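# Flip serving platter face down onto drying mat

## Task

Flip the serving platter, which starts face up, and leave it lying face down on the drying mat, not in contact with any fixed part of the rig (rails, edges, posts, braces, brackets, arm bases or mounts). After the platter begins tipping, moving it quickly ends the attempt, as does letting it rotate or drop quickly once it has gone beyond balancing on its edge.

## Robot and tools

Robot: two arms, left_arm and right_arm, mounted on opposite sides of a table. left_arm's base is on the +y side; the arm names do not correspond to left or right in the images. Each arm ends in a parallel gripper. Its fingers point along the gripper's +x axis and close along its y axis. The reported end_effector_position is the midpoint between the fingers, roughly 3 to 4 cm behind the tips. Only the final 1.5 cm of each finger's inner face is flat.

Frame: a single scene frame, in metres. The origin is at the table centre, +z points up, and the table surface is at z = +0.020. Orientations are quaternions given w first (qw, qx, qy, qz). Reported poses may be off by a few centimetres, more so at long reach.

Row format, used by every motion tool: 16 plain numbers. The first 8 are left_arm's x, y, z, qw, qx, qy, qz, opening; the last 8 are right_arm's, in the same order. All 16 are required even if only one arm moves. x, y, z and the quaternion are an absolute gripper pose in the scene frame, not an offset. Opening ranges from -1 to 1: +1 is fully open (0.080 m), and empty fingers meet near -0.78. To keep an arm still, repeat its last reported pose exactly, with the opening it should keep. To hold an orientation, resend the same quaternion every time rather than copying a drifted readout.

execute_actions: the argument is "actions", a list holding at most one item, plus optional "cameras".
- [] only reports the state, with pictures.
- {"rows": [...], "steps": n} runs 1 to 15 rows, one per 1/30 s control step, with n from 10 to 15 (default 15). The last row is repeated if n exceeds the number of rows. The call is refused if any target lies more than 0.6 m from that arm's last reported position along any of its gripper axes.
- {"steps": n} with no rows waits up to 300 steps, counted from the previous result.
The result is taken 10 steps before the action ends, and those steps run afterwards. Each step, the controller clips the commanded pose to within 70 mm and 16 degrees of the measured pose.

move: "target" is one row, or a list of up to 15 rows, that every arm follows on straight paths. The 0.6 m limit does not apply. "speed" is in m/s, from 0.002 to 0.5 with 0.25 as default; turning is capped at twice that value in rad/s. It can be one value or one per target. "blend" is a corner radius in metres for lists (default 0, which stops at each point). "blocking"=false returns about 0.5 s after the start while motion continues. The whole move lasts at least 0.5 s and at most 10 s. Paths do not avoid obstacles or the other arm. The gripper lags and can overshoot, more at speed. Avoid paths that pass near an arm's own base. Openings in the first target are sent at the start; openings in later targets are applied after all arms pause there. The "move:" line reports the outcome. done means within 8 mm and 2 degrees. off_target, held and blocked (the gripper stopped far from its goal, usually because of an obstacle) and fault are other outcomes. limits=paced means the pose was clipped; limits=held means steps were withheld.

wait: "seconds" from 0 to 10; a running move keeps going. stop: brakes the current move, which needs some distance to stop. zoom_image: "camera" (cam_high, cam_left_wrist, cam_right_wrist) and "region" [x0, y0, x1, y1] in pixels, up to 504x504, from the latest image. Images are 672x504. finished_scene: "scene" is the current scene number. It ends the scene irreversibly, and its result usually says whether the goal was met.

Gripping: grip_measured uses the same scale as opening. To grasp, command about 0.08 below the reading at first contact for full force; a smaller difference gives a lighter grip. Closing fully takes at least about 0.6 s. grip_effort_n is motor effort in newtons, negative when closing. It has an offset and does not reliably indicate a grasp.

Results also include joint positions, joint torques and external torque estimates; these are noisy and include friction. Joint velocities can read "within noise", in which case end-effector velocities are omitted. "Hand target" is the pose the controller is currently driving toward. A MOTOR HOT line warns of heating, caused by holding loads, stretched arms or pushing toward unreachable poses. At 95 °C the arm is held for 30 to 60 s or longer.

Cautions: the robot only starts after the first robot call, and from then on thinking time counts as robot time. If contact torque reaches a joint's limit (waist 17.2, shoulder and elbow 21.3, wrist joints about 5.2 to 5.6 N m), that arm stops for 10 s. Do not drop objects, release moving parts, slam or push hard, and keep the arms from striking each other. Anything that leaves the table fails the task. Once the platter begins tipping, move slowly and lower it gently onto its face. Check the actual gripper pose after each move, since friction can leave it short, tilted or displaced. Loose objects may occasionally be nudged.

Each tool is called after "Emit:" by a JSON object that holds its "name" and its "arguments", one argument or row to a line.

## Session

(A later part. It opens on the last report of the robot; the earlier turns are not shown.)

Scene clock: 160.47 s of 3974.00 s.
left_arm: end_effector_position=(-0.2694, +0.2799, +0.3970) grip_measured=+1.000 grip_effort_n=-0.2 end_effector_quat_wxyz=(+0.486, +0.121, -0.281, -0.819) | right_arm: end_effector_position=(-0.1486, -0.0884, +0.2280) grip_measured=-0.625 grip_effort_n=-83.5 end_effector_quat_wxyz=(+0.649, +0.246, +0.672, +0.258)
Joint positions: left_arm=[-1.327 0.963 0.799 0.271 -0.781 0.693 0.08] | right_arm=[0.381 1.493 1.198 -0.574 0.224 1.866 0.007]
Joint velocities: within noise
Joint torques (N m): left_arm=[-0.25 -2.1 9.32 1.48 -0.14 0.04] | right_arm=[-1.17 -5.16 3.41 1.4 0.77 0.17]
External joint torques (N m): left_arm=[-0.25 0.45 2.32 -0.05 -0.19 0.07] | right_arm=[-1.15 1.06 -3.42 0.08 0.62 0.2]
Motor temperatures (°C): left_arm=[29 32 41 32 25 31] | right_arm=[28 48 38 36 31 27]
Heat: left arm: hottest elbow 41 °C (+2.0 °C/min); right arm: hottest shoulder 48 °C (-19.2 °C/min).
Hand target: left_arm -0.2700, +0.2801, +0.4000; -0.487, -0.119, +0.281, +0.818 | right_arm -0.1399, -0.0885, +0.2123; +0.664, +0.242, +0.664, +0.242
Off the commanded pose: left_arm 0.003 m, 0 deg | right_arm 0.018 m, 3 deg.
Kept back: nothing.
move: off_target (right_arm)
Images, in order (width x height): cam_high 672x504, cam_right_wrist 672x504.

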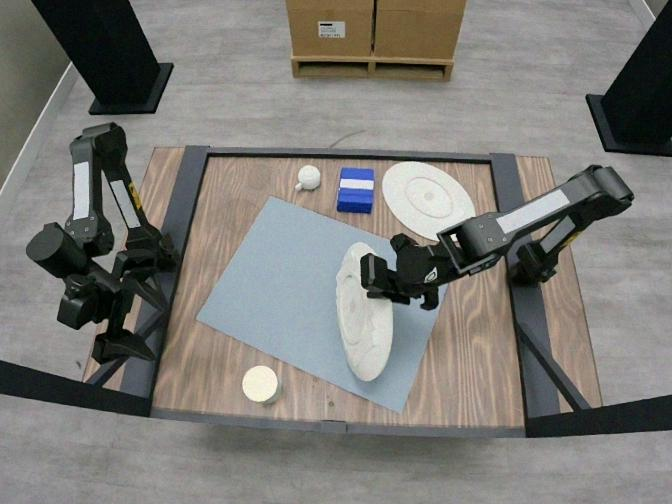

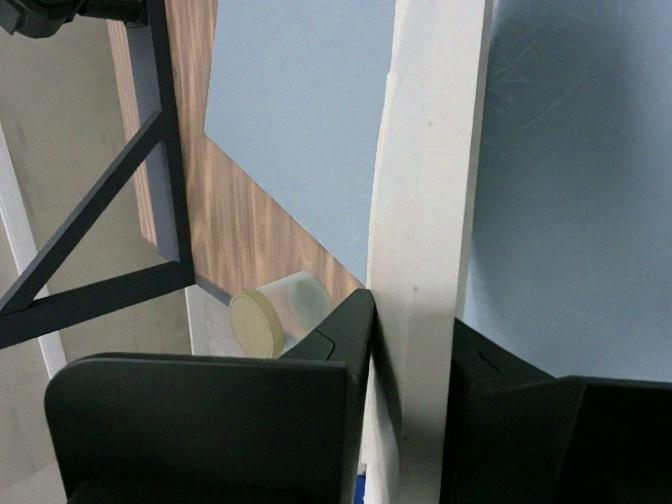

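Emit:
{"name": "move", "arguments": {
  "target": [
    [-0.27,0.28,0.40,0.487,0.119,-0.281,-0.818,1,-0.148,-0.090,0.224,0.664,0.242,0.664,0.242,-0.5],
    [-0.27,0.28,0.40,0.487,0.119,-0.281,-0.818,1,-0.148,-0.092,0.220,0.664,0.242,0.664,0.242,-0.2]
  ],
  "speed": 0.04,
  "cameras": ["cam_high","cam_right_wrist"]
}}

Emit:
{"name": "move", "arguments": {
  "target": [
    [-0.27,0.28,0.40,0.487,0.119,-0.281,-0.818,1,-0.148,-0.122,0.194,0.664,0.242,0.664,0.242,-0.2],
    [-0.27,0.28,0.40,0.487,0.119,-0.281,-0.818,1,-0.148,-0.152,0.152,0.664,0.242,0.664,0.242,-0.2]
  ],
  "speed": 0.03,
  "blend": 0.01,
  "cameras": ["cam_high","cam_right_wrist"]
}}

Scene clock: 163.23 s of 3974.00 s.
left_arm: end_effector_position=(-0.2694, +0.2799, +0.3970) grip_measured=+1.000 grip_effort_n=-0.2 end_effector_quat_wxyz=(+0.486, +0.121, -0.281, -0.819) | right_arm: end_effector_position=(-0.1490, -0.0941, +0.2183) grip_measured=-0.204 grip_effort_n=13.7 end_effector_quat_wxyz=(+0.665, +0.235, +0.667, +0.242)
Joint positions: left_arm=[-1.327 0.963 0.799 0.271 -0.781 0.693 0.08] | right_arm=[0.398 1.509 1.199 -0.614 0.253 1.889 0.026]
Joint velocities: within noise
Joint torques (N m): left_arm=[-0.25 -2.11 9.31 1.47 -0.14 0.04] | right_arm=[-0.11 -7.49 5.98 1.47 0.48 0.12]
External joint torques (N m): left_arm=[-0.25 0.41 2.34 -0.04 -0.19 0.07] | right_arm=[-0.11 -1.25 -0.75 0.23 0.31 0.15]
Motor temperatures (°C): left_arm=[29 32 41 32 25 31] | right_arm=[28 47 38 36 31 27]
Heat: left arm: hottest elbow 41 °C (+2.0 °C/min); right arm: hottest shoulder 47 °C (-20.3 °C/min).
Hand target: left_arm -0.2700, +0.2801, +0.4000; -0.487, -0.119, +0.281, +0.818 | right_arm -0.1480, -0.0920, +0.2202; +0.664, +0.242, +0.664, +0.242
Off the commanded pose: left_arm 0.003 m, 0 deg | right_arm 0.003 m, 1 deg.
Kept back: nothing.
move: done
Images, in order (width x height): cam_high 672x504, cam_right_wrist 672x504.

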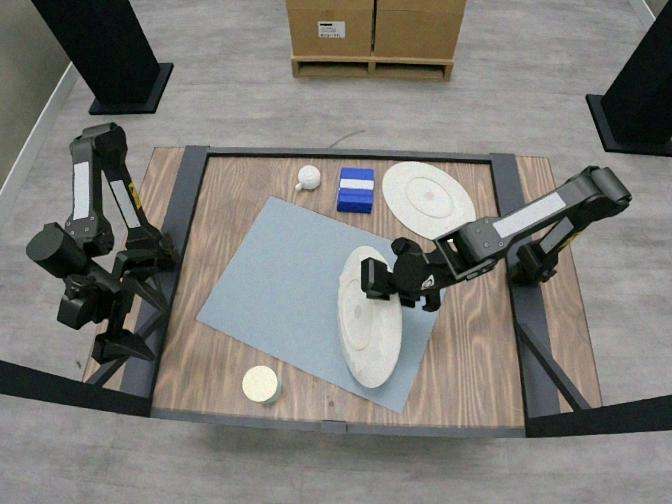

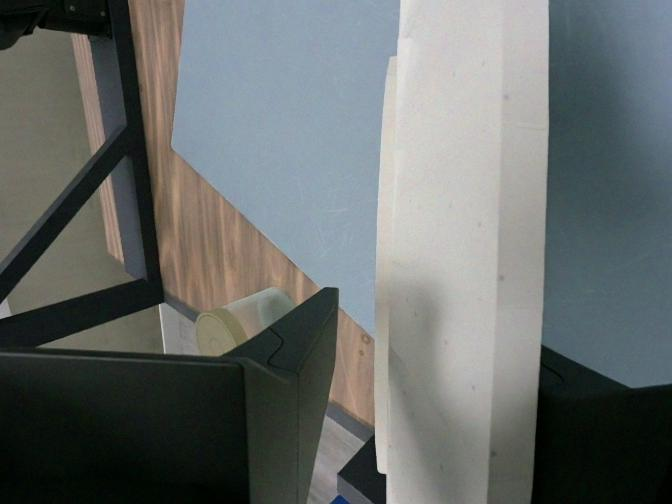

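Scene clock: 166.50 s of 3974.00 s.
left_arm: end_effector_position=(-0.2694, +0.2799, +0.3970) grip_measured=+1.000 grip_effort_n=-0.2 end_effector_quat_wxyz=(+0.486, +0.121, -0.281, -0.819) | right_arm: end_effector_position=(-0.1494, -0.1426, +0.1693) grip_measured=-0.196 grip_effort_n=-18.8 end_effector_quat_wxyz=(+0.655, +0.263, +0.660, +0.258)
Joint positions: left_arm=[-1.327 0.963 0.799 0.271 -0.781 0.693 0.08] | right_arm=[0.492 1.343 0.828 -0.366 0.335 1.965 0.026]
Joint velocities: within noise
Joint torques (N m): left_arm=[-0.25 -2.09 9.31 1.48 -0.14 0.04] | right_arm=[0.22 -4.46 2.72 -0.09 -0.28 0.32]
External joint torques (N m): left_arm=[-0.26 0.45 2.31 -0.05 -0.19 0.07] | right_arm=[0.18 0.33 -3.86 -1.37 -0.48 0.36]
Motor temperatures (°C): left_arm=[29 32 41 32 25 31] | right_arm=[28 46 37 36 31 27]
Heat: left arm: hottest elbow 41 °C (+2.0 °C/min); right arm: hottest shoulder 46 °C (-20.2 °C/min).
Hand target: left_arm -0.2700, +0.2801, +0.4000; -0.487, -0.119, +0.281, +0.818 | right_arm -0.1478, -0.1521, +0.1525; +0.664, +0.242, +0.664, +0.242
Off the commanded pose: left_arm 0.003 m, 0 deg | right_arm 0.020 m, 3 deg.
Kept back: nothing.
move: off_target (right_arm)
Images, in order (width x height): cam_high 672x504, cam_right_wrist 672x504.

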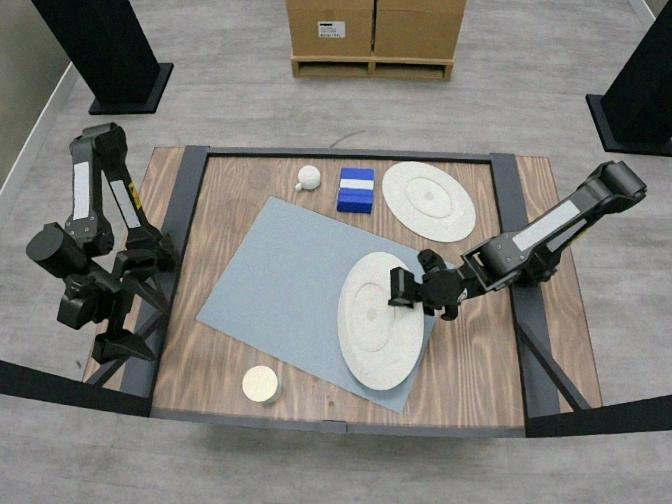

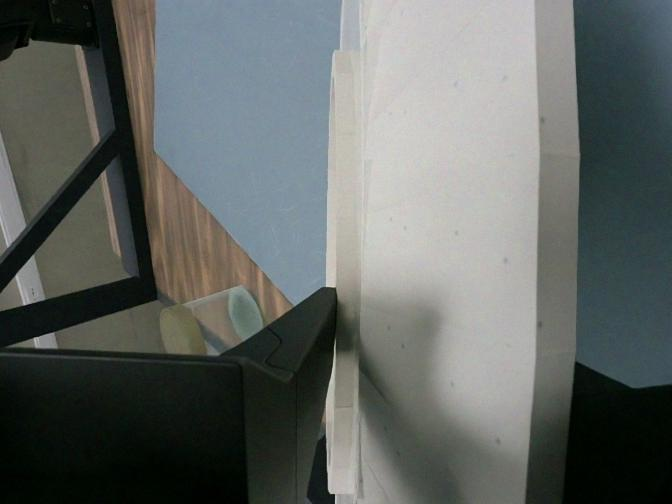

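Emit:
{"name": "move", "arguments": {
  "target": [
    [-0.27,0.28,0.40,0.487,0.119,-0.281,-0.818,1,-0.148,-0.148,0.166,0.664,0.242,0.664,0.242,0.3],
    [-0.27,0.28,0.40,0.487,0.119,-0.281,-0.818,1,-0.148,-0.168,0.120,0.664,0.242,0.664,0.242,0.3],
    [-0.27,0.28,0.40,0.487,0.119,-0.281,-0.818,1,-0.148,-0.176,0.09,0.664,0.242,0.664,0.242,0.3]
  ],
  "speed": 0.03,
  "blend": 0.01,
  "cameras": ["cam_high","cam_right_wrist"]
}}

Scene clock: 170.93 s of 3974.00 s.
left_arm: end_effector_position=(-0.2694, +0.2799, +0.3970) grip_measured=+1.000 grip_effort_n=-0.2 end_effector_quat_wxyz=(+0.486, +0.121, -0.281, -0.819) | right_arm: end_effector_position=(-0.1543, -0.1740, +0.1058) grip_measured=+0.304 grip_effort_n=-20.7 end_effector_quat_wxyz=(+0.652, +0.252, +0.665, +0.261)
Joint positions: left_arm=[-1.327 0.963 0.799 0.271 -0.781 0.693 0.08] | right_arm=[0.567 1.358 0.574 -0.123 0.362 2.015 0.049]
Joint velocities: within noise
Joint torques (N m): left_arm=[-0.25 -2.09 9.32 1.48 -0.14 0.04] | right_arm=[-1.28 -0.93 3.5 1.19 -0.05 0.23]
External joint torques (N m): left_arm=[-0.23 0.38 2.42 -0.02 -0.2 0.06] | right_arm=[-1.26 3.43 -2.54 -0.07 -0.27 0.27]
Motor temperatures (°C): left_arm=[29 32 41 33 25 31] | right_arm=[28 45 37 36 31 27]
Heat: left arm: hottest elbow 41 °C (+2.0 °C/min); right arm: hottest shoulder 45 °C (-19.0 °C/min).
Hand target: left_arm -0.2700, +0.2801, +0.4000; -0.487, -0.119, +0.281, +0.818 | right_arm -0.1477, -0.1769, +0.0906; +0.664, +0.242, +0.664, +0.242
Off the commanded pose: left_arm 0.003 m, 0 deg | right_arm 0.017 m, 3 deg.
Kept back: nothing.
move: off_target (right_arm); blend cut to 0 m at target 1
Images, in order (width x height): cam_high 672x504, cam_right_wrist 672x504.

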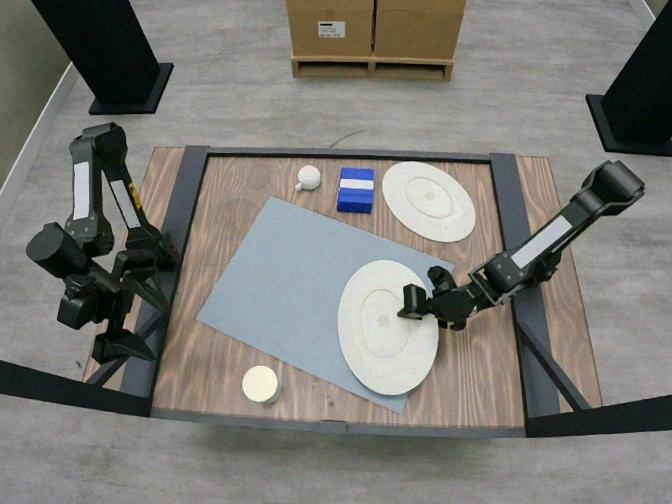

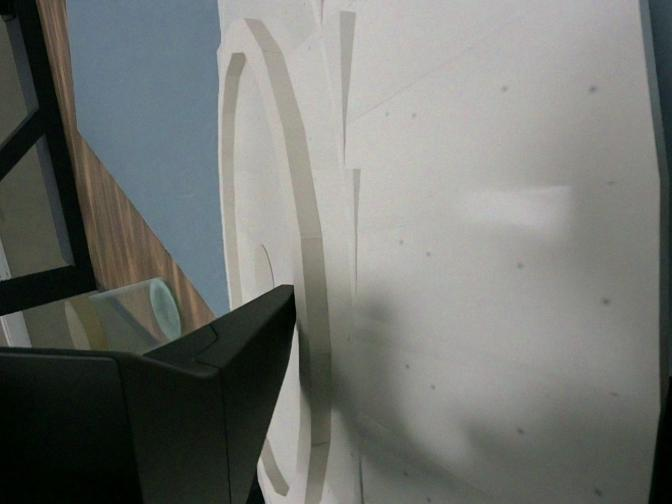

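Emit:
{"name": "move", "arguments": {
  "target": [
    [-0.27,0.28,0.40,0.487,0.119,-0.281,-0.818,1,-0.154,-0.178,0.104,0.664,0.242,0.664,0.242,0.7],
    [-0.27,0.28,0.40,0.487,0.119,-0.281,-0.818,1,-0.154,-0.19,0.082,0.664,0.242,0.664,0.242,0.7],
    [-0.27,0.28,0.40,0.487,0.119,-0.281,-0.818,1,-0.154,-0.194,0.066,0.664,0.242,0.664,0.242,0.7]
  ],
  "speed": 0.03,
  "blend": 0.005,
  "cameras": ["cam_high","cam_right_wrist"]
}}

Scene clock: 173.77 s of 3974.00 s.
left_arm: end_effector_position=(-0.2694, +0.2799, +0.3970) grip_measured=+1.000 grip_effort_n=-0.2 end_effector_quat_wxyz=(+0.486, +0.121, -0.281, -0.819) | right_arm: end_effector_position=(-0.1536, -0.1955, +0.0720) grip_measured=+0.699 grip_effort_n=5.8 end_effector_quat_wxyz=(+0.666, +0.239, +0.662, +0.249)
Joint positions: left_arm=[-1.327 0.963 0.799 0.271 -0.781 0.693 0.08] | right_arm=[0.623 1.404 0.475 -0.043 0.397 2.072 0.066]
Joint velocities: within noise
Joint torques (N m): left_arm=[-0.25 -2.09 9.32 1.48 -0.15 0.04] | right_arm=[-0.56 -1.84 3.97 2.68 0.07 0.37]
External joint torques (N m): left_arm=[-0.25 0.47 2.29 -0.06 -0.19 0.07] | right_arm=[-0.54 2.29 -1.49 1.52 -0.17 0.4]
Motor temperatures (°C): left_arm=[29 32 41 33 25 31] | right_arm=[28 44 36 36 31 27]
Heat: left arm: hottest elbow 41 °C (+2.0 °C/min); right arm: hottest shoulder 44 °C (-17.1 °C/min).
Hand target: left_arm -0.2700, +0.2801, +0.4000; -0.487, -0.119, +0.281, +0.818 | right_arm -0.1539, -0.1942, +0.0662; +0.664, +0.242, +0.664, +0.242
Off the commanded pose: left_arm 0.003 m, 0 deg | right_arm 0.006 m, 1 deg.
Kept back: nothing.
move: done; blend cut to 0 m at target 1
Images, in order (width x height): cam_high 672x504, cam_right_wrist 672x504.

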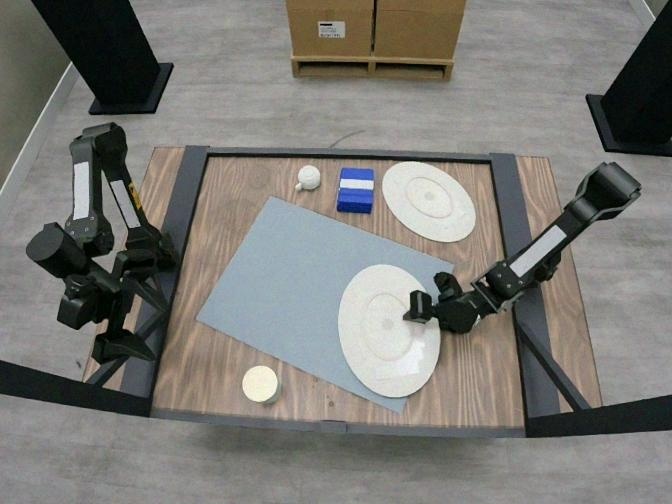

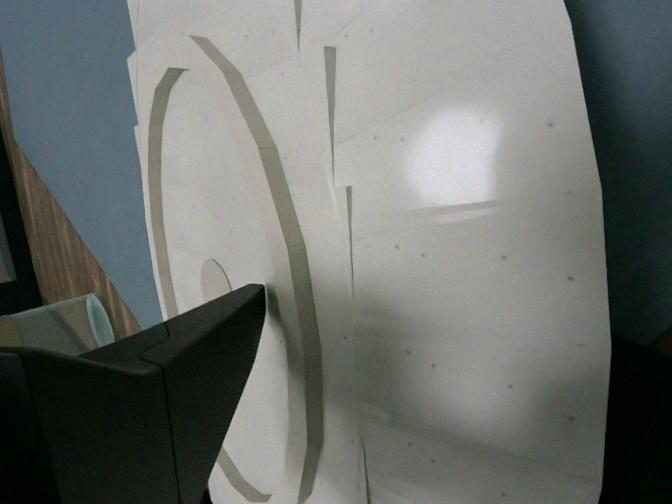

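Emit:
{"name": "move", "arguments": {
  "target": [-0.27,0.28,0.40,0.487,0.119,-0.281,-0.818,1,-0.154,-0.25,0.070,0.664,0.242,0.664,0.242,0.7],
  "speed": 0.03,
  "cameras": ["cam_high","cam_right_wrist"]
}}

Scene clock: 176.20 s of 3974.00 s.
left_arm: end_effector_position=(-0.2694, +0.2799, +0.3970) grip_measured=+1.000 grip_effort_n=-0.2 end_effector_quat_wxyz=(+0.486, +0.121, -0.281, -0.819) | right_arm: end_effector_position=(-0.1570, -0.2471, +0.0722) grip_measured=+0.699 grip_effort_n=5.3 end_effector_quat_wxyz=(+0.661, +0.243, +0.667, +0.243)
Joint positions: left_arm=[-1.327 0.963 0.799 0.271 -0.781 0.693 0.08] | right_arm=[0.812 1.233 0.376 -0.19 0.489 2.265 0.066]
Joint velocities: within noise
Joint torques (N m): left_arm=[-0.25 -2.08 9.32 1.47 -0.15 0.04] | right_arm=[0.09 -4.51 3.6 0.69 0.54 0.06]
External joint torques (N m): left_arm=[-0.24 0.36 2.39 -0.03 -0.2 0.07] | right_arm=[0.08 -1.54 -1.95 -0.35 0.25 0.1]
Motor temperatures (°C): left_arm=[29 32 42 33 25 31] | right_arm=[28 43 36 36 31 27]
Heat: left arm: hottest elbow 42 °C (+3.0 °C/min); right arm: hottest shoulder 43 °C (-16.2 °C/min).
Hand target: left_arm -0.2700, +0.2801, +0.4000; -0.487, -0.119, +0.281, +0.818 | right_arm -0.1540, -0.2499, +0.0700; +0.664, +0.242, +0.664, +0.242
Off the commanded pose: left_arm 0.003 m, 0 deg | right_arm 0.005 m, 0 deg.
Kept back: nothing.
move: done
Images, in order (width x height): cam_high 672x504, cam_right_wrist 672x504.

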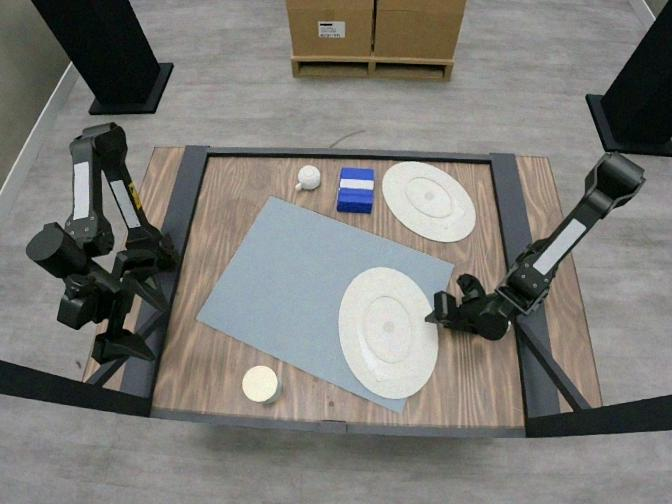

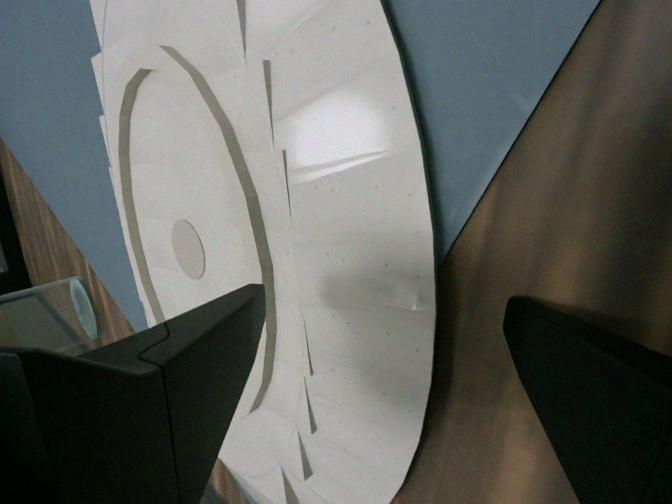

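Emit:
{"name": "move", "arguments": {
  "target": [
    [-0.27,0.28,0.40,0.487,0.119,-0.281,-0.818,1,-0.154,-0.26,0.075,0.664,0.242,0.664,0.242,0.7],
    [-0.27,0.28,0.40,0.487,0.119,-0.281,-0.818,1,-0.160,-0.262,0.075,0.664,0.242,0.664,0.242,-0.85],
    [-0.27,0.28,0.40,0.487,0.119,-0.281,-0.818,1,-0.170,-0.262,0.050,0.664,0.242,0.664,0.242,-0.85]
  ],
  "speed": 0.05,
  "cameras": ["cam_high","cam_right_wrist"]
}}

Scene clock: 179.33 s of 3974.00 s.
left_arm: end_effector_position=(-0.2694, +0.2799, +0.3970) grip_measured=+1.000 grip_effort_n=-0.2 end_effector_quat_wxyz=(+0.486, +0.121, -0.281, -0.819) | right_arm: end_effector_position=(-0.1732, -0.2597, +0.0541) grip_measured=-0.764 grip_effort_n=-83.5 end_effector_quat_wxyz=(+0.659, +0.244, +0.669, +0.243)
Joint positions: left_arm=[-1.327 0.963 0.799 0.271 -0.781 0.693 0.08] | right_arm=[0.925 1.339 0.357 -0.115 0.542 2.381 0.001]
Joint velocities: within noise
Joint torques (N m): left_arm=[-0.25 -2.1 9.31 1.48 -0.15 0.05] | right_arm=[0.29 -3.12 3.21 0.92 0.56 0.11]
External joint torques (N m): left_arm=[-0.26 0.44 2.34 -0.04 -0.19 0.08] | right_arm=[0.29 0.19 -1.91 -0.05 0.23 0.14]
Motor temperatures (°C): left_arm=[29 32 42 33 25 31] | right_arm=[28 42 36 35 31 27]
Heat: left arm: hottest elbow 42 °C (+2.0 °C/min); right arm: hottest shoulder 42 °C (-16.2 °C/min).
Hand target: left_arm -0.2700, +0.2801, +0.4000; -0.487, -0.119, +0.281, +0.818 | right_arm -0.1700, -0.2620, +0.0501; +0.664, +0.242, +0.664, +0.242
Off the commanded pose: left_arm 0.003 m, 0 deg | right_arm 0.006 m, 1 deg.
Kept back: nothing.
move: done
Images, in order (width x height): cam_high 672x504, cam_right_wrist 672x504.

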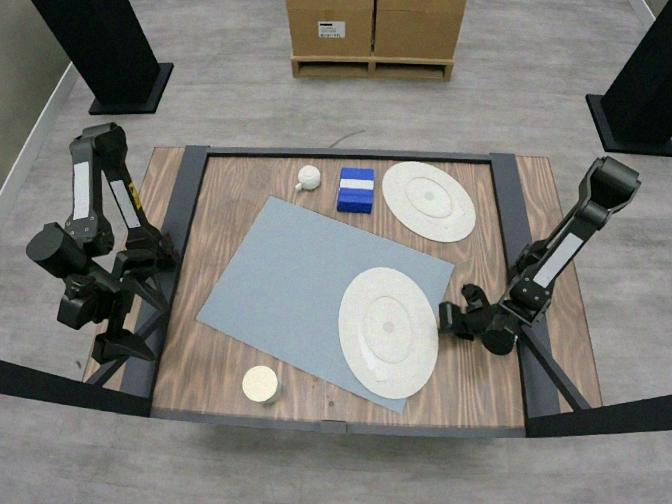

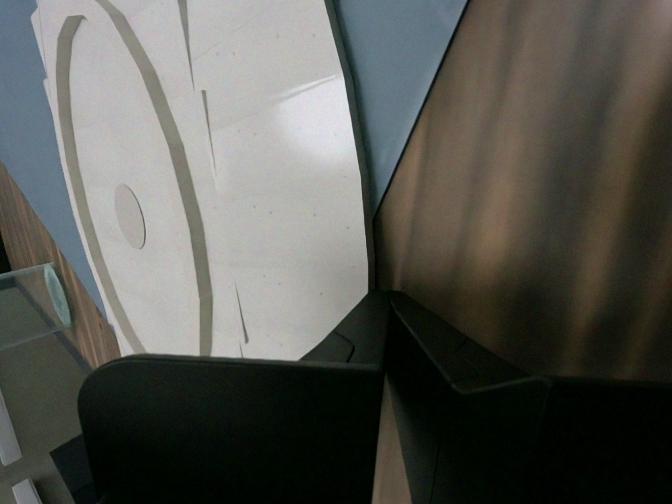

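Emit:
{"name": "move", "arguments": {
  "target": [-0.27,0.28,0.40,0.487,0.119,-0.281,-0.818,1,-0.180,-0.195,0.049,0.664,0.242,0.664,0.242,-0.85],
  "speed": 0.03,
  "cameras": ["cam_high","cam_right_wrist"]
}}

Scene clock: 182.23 s of 3974.00 s.
left_arm: end_effector_position=(-0.2694, +0.2799, +0.3970) grip_measured=+1.000 grip_effort_n=-0.2 end_effector_quat_wxyz=(+0.486, +0.121, -0.281, -0.819) | right_arm: end_effector_position=(-0.1751, -0.2319, +0.0478) grip_measured=-0.763 grip_effort_n=-83.5 end_effector_quat_wxyz=(+0.674, +0.198, +0.665, +0.253)
Joint positions: left_arm=[-1.327 0.963 0.799 0.271 -0.781 0.693 0.08] | right_arm=[0.791 1.449 0.43 -0.06 0.441 2.183 0.001]
Joint velocities: within noise
Joint torques (N m): left_arm=[-0.24 -2.08 9.32 1.48 -0.14 0.04] | right_arm=[-5.73 5.14 10.32 5.32 0.49 -0.28]
External joint torques (N m): left_arm=[-0.23 0.44 2.35 -0.04 -0.19 0.07] | right_arm=[-5.73 9.2 5.31 4.3 0.2 -0.25]
Motor temperatures (°C): left_arm=[29 32 42 33 25 31] | right_arm=[28 41 36 37 31 27]
Heat: left arm: hottest elbow 42 °C (+2.0 °C/min); right arm: hottest shoulder 41 °C (-14.2 °C/min).
Hand target: left_arm -0.2700, +0.2801, +0.4000; -0.487, -0.119, +0.281, +0.818 | right_arm -0.1767, -0.2001, +0.0530; +0.665, +0.242, +0.663, +0.242
Off the commanded pose: left_arm 0.003 m, 0 deg | right_arm 0.037 m, 5 deg.
Kept back: nothing.
move: off_target (right_arm)
Images, in order (width x height): cam_high 672x504, cam_right_wrist 672x504.

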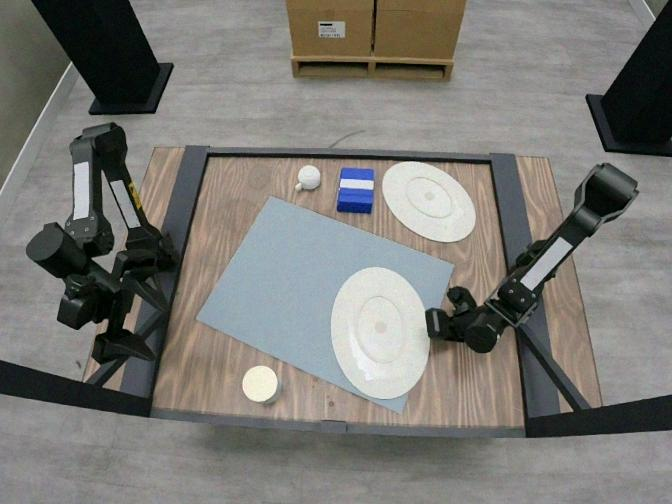

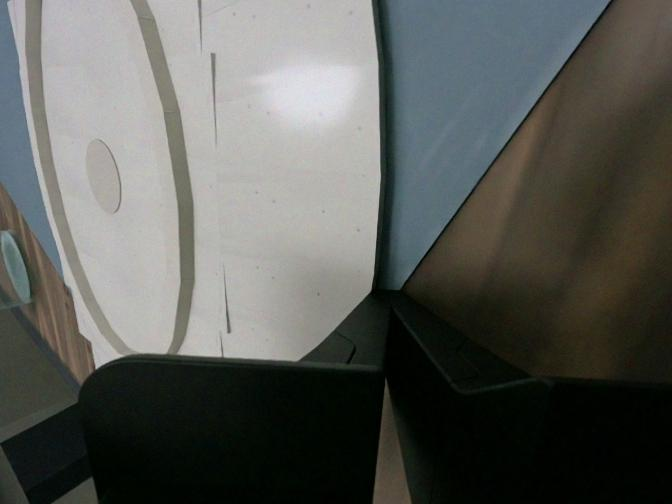

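Emit:
{"name": "move", "arguments": {
  "target": [-0.27,0.28,0.40,0.487,0.119,-0.281,-0.818,1,-0.176,-0.165,0.056,0.664,0.242,0.664,0.242,-0.85],
  "speed": 0.03,
  "cameras": ["cam_high","cam_right_wrist"]
}}

Scene clock: 184.30 s of 3974.00 s.
left_arm: end_effector_position=(-0.2694, +0.2799, +0.3970) grip_measured=+1.000 grip_effort_n=-0.2 end_effector_quat_wxyz=(+0.486, +0.121, -0.281, -0.819) | right_arm: end_effector_position=(-0.1778, -0.2325, +0.0526) grip_measured=-0.763 grip_effort_n=-83.5 end_effector_quat_wxyz=(+0.680, +0.137, +0.681, +0.235)
Joint positions: left_arm=[-1.327 0.963 0.799 0.271 -0.781 0.693 0.08] | right_arm=[0.739 1.442 0.513 -0.213 0.325 2.111 0.001]
Joint velocities: within noise
Joint torques (N m): left_arm=[-0.04 -2.53 8.17 1.48 0.04 -0.03] | right_arm=[-1.82 -3.01 4.99 1.15 0.55 0.01]
External joint torques (N m): left_arm=[-0.02 -0.07 1.25 -0.02 -0.01 0] | right_arm=[-1.81 1.25 -0.29 0.2 0.31 0.03]
Motor temperatures (°C): left_arm=[29 32 42 33 25 31] | right_arm=[29 41 37 41 32 27]
Heat: left arm: hottest elbow 42 °C (+2.0 °C/min); right arm: hottest shoulder 41 °C (-13.2 °C/min).
Hand target: left_arm -0.2694, +0.2799, +0.3970; -0.486, -0.121, +0.281, +0.819 | right_arm -0.1730, -0.2278, +0.0505; +0.687, +0.144, +0.675, +0.227
Off the commanded pose: left_arm 0.003 m, 0 deg | right_arm 0.068 m, 12 deg.
Kept back: nothing.
move: blocked (right_arm; both arms now hold where they are)
Images, in order (width x height): cam_high 672x504, cam_right_wrist 672x504.

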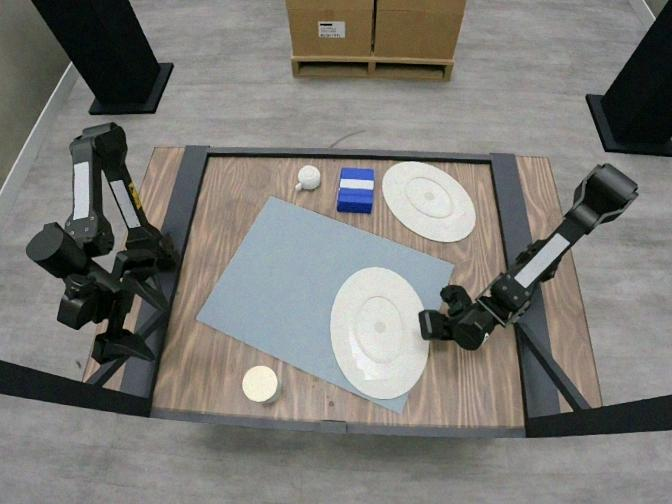

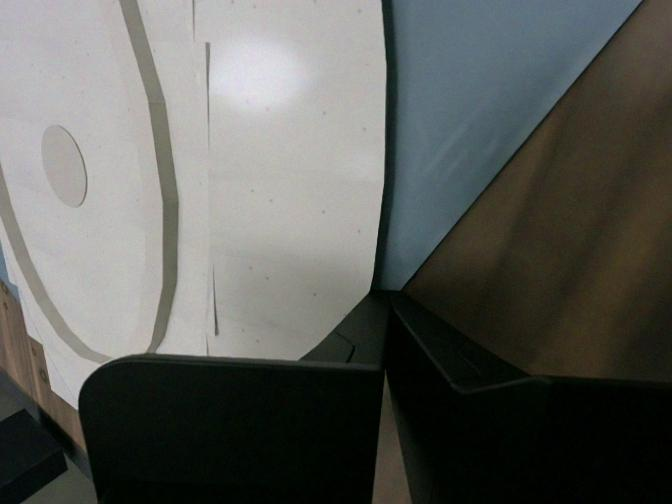

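Emit:
{"name": "zoom_image", "arguments": {
  "camera": "cam_high",
  "region": [310, 240, 480, 430]
}}

Scaled by 2.653 from the camera's 672x504 image, which has a finer 960x720 frame.

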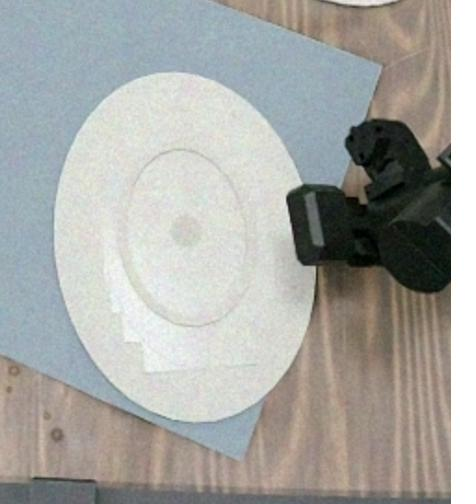

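Emit:
{"name": "move", "arguments": {
  "target": [
    [-0.27,0.28,0.40,0.487,0.119,-0.281,-0.818,1,-0.18,-0.27,0.055,0.664,0.242,0.664,0.242,-0.85],
    [-0.27,0.28,0.40,0.487,0.119,-0.281,-0.818,1,-0.245,-0.26,0.055,0.664,0.242,0.664,0.242,-0.85],
    [-0.27,0.28,0.40,0.487,0.119,-0.281,-0.818,1,-0.22,-0.172,0.055,0.664,0.242,0.664,0.242,-0.85]
  ],
  "speed": 0.06,
  "cameras": ["cam_high","cam_right_wrist"]
}}

Scene clock: 189.97 s of 3974.00 s.
left_arm: end_effector_position=(-0.2694, +0.2799, +0.3970) grip_measured=+1.000 grip_effort_n=-0.2 end_effector_quat_wxyz=(+0.486, +0.121, -0.281, -0.819) | right_arm: end_effector_position=(-0.2353, -0.1979, +0.0569) grip_measured=-0.763 grip_effort_n=-83.5 end_effector_quat_wxyz=(+0.651, +0.205, +0.684, +0.256)
Joint positions: left_arm=[-1.327 0.963 0.799 0.271 -0.781 0.693 0.08] | right_arm=[0.84 1.651 0.661 -0.056 0.432 2.232 0.001]
Joint velocities: within noise
Joint torques (N m): left_arm=[-0.25 -2.09 9.31 1.48 -0.14 0.04] | right_arm=[-5.51 -1.72 6.83 2.48 1.57 -0.21]
External joint torques (N m): left_arm=[-0.25 0.38 2.38 -0.02 -0.19 0.07] | right_arm=[-5.54 4.04 1.68 1.41 1.3 -0.17]
Motor temperatures (°C): left_arm=[29 32 42 33 25 31] | right_arm=[29 40 36 40 32 27]
Heat: left arm: hottest elbow 42 °C (+2.0 °C/min); right arm: hottest shoulder 40 °C (-11.0 °C/min).
Hand target: left_arm -0.2700, +0.2801, +0.4000; -0.487, -0.119, +0.281, +0.818 | right_arm -0.2189, -0.1747, +0.0560; +0.665, +0.242, +0.664, +0.242
Off the commanded pose: left_arm 0.003 m, 0 deg | right_arm 0.030 m, 5 deg.
Kept back: nothing.
move: off_target (right_arm)
Images, in order (width x height): cam_high 672x504, cam_right_wrist 672x504.

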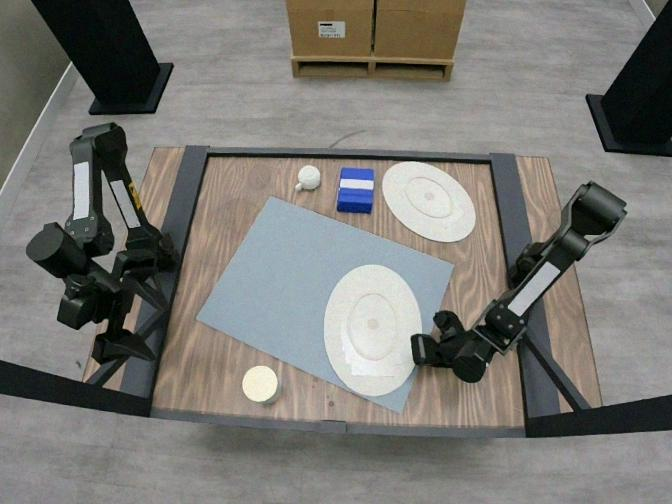

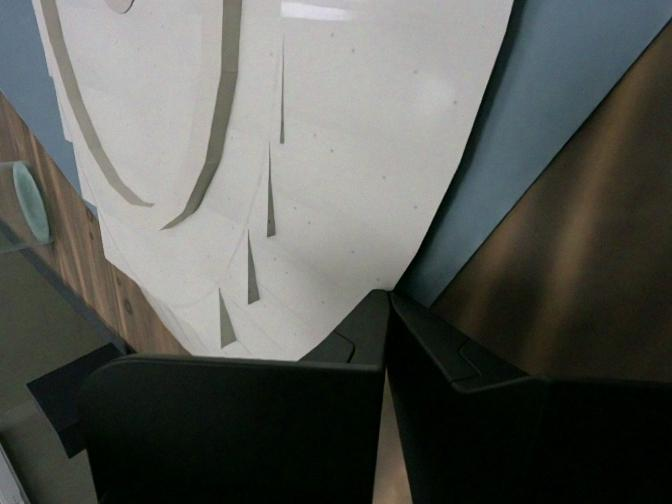

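Emit:
{"name": "move", "arguments": {
  "target": [
    [-0.27,0.28,0.40,0.487,0.119,-0.281,-0.818,1,-0.24,-0.22,0.055,0.664,0.242,0.664,0.242,-0.85],
    [-0.27,0.28,0.40,0.487,0.119,-0.281,-0.818,1,-0.265,-0.21,0.055,0.664,0.242,0.664,0.242,-0.85],
    [-0.27,0.28,0.40,0.487,0.119,-0.281,-0.818,1,-0.20,-0.15,0.055,0.664,0.242,0.664,0.242,-0.85]
  ],
  "speed": 0.06,
  "cameras": ["cam_high"]
}}

Emit:
{"name": "move", "arguments": {
  "target": [
    [-0.27,0.28,0.40,0.487,0.119,-0.281,-0.818,1,-0.24,-0.25,0.06,0.664,0.242,0.664,0.242,-0.85],
    [-0.27,0.28,0.40,0.487,0.119,-0.281,-0.818,1,-0.24,-0.27,0.16,0.664,0.242,0.664,0.242,-0.85]
  ],
  "speed": 0.12,
  "cameras": ["cam_high"]
}}

Emit:
{"name": "zoom_image", "arguments": {
  "camera": "cam_high",
  "region": [290, 240, 480, 430]
}}

Scene clock: 193.77 s of 3974.00 s.
left_arm: end_effector_position=(-0.2694, +0.2799, +0.3970) grip_measured=+1.000 grip_effort_n=-0.2 end_effector_quat_wxyz=(+0.486, +0.121, -0.281, -0.819) | right_arm: end_effector_position=(-0.2255, -0.1642, +0.0590) grip_measured=-0.763 grip_effort_n=-83.5 end_effector_quat_wxyz=(+0.642, +0.213, +0.691, +0.257)
Joint positions: left_arm=[-1.327 0.963 0.799 0.271 -0.781 0.693 0.08] | right_arm=[0.721 1.691 0.698 0.012 0.364 2.131 0.001]
Joint velocities: within noise
Joint torques (N m): left_arm=[-0.25 -2.09 9.33 1.48 -0.14 0.04] | right_arm=[-4.46 -5.77 3.35 1.49 1.91 -0.23]
External joint torques (N m): left_arm=[-0.25 0.44 2.36 -0.04 -0.19 0.07] | right_arm=[-4.46 0.35 -1.83 0.35 1.69 -0.19]
Motor temperatures (°C): left_arm=[29 32 42 33 25 31] | right_arm=[29 39 36 39 32 27]
Heat: left arm: hottest elbow 42 °C (+2.0 °C/min); right arm: hottest shoulder 39 °C (-10.0 °C/min).
Hand target: left_arm -0.2700, +0.2801, +0.4000; -0.487, -0.119, +0.281, +0.818 | right_arm -0.2002, -0.1520, +0.0553; +0.665, +0.241, +0.664, +0.242
Off the commanded pose: left_arm 0.003 m, 0 deg | right_arm 0.029 m, 5 deg.
Kept back: nothing.
move: off_target (right_arm)
Images, in order (width x height): cam_high 672x504.

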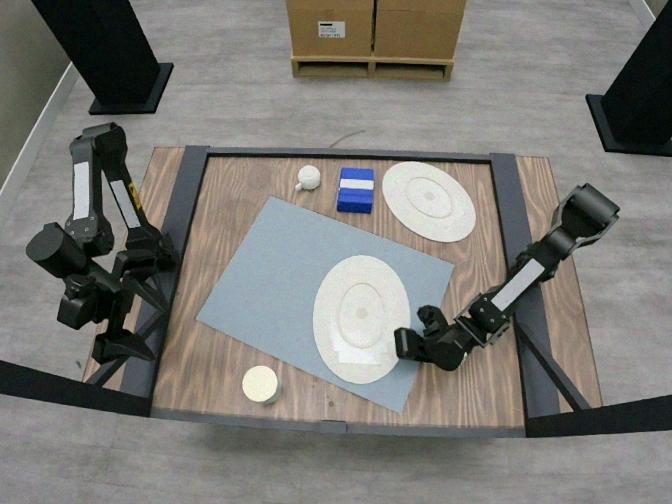

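Scene clock: 195.90 s of 3974.00 s.
left_arm: end_effector_position=(-0.2694, +0.2799, +0.3970) grip_measured=+1.000 grip_effort_n=-0.2 end_effector_quat_wxyz=(+0.486, +0.121, -0.281, -0.819) | right_arm: end_effector_position=(-0.2382, -0.2706, +0.1554) grip_measured=-0.763 grip_effort_n=-83.5 end_effector_quat_wxyz=(+0.669, +0.237, +0.662, +0.241)
Joint positions: left_arm=[-1.327 0.963 0.799 0.271 -0.781 0.693 0.08] | right_arm=[1.133 1.363 0.862 -0.751 0.622 2.61 0.001]
Joint velocities: within noise
Joint torques (N m): left_arm=[-0.25 -2.1 9.32 1.48 -0.14 0.04] | right_arm=[0.16 -5.87 6.21 0.34 0.58 0.12]
External joint torques (N m): left_arm=[-0.25 0.47 2.33 -0.05 -0.19 0.07] | right_arm=[0.16 -1.37 0.05 -0.42 0.19 0.16]
Motor temperatures (°C): left_arm=[29 32 42 33 25 31] | right_arm=[29 39 36 38 32 27]
Heat: left arm: hottest elbow 42 °C (+2.0 °C/min); right arm: hottest shoulder 39 °C (-9.0 °C/min).
Hand target: left_arm -0.2700, +0.2801, +0.4000; -0.487, -0.119, +0.281, +0.818 | right_arm -0.2400, -0.2700, +0.1600; +0.664, +0.242, +0.664, +0.242
Off the commanded pose: left_arm 0.003 m, 0 deg | right_arm 0.005 m, 1 deg.
Kept back: nothing.
move: done
Images, in order (width x height): cam_high 672x504.

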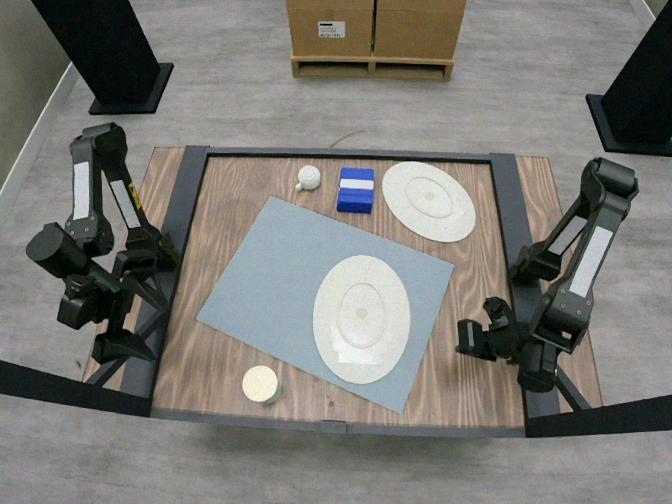

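Scaled by 2.653 from the camera's 672x504 image, which has a finer 960x720 frame.

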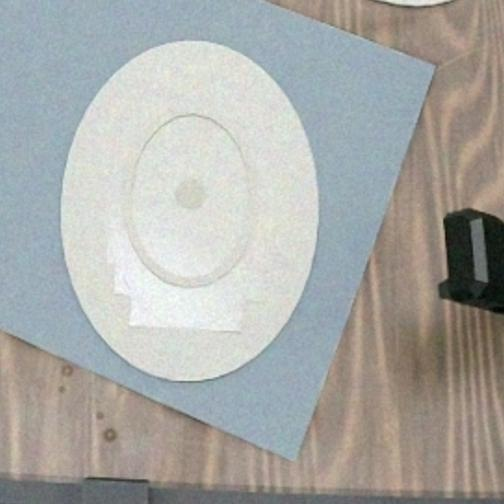

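Fully on the mat, face down.

Emit:
{"name": "finished_scene", "arguments": {
  "scene": 1,
  "done": true
}}

The scene is finished: the task was done.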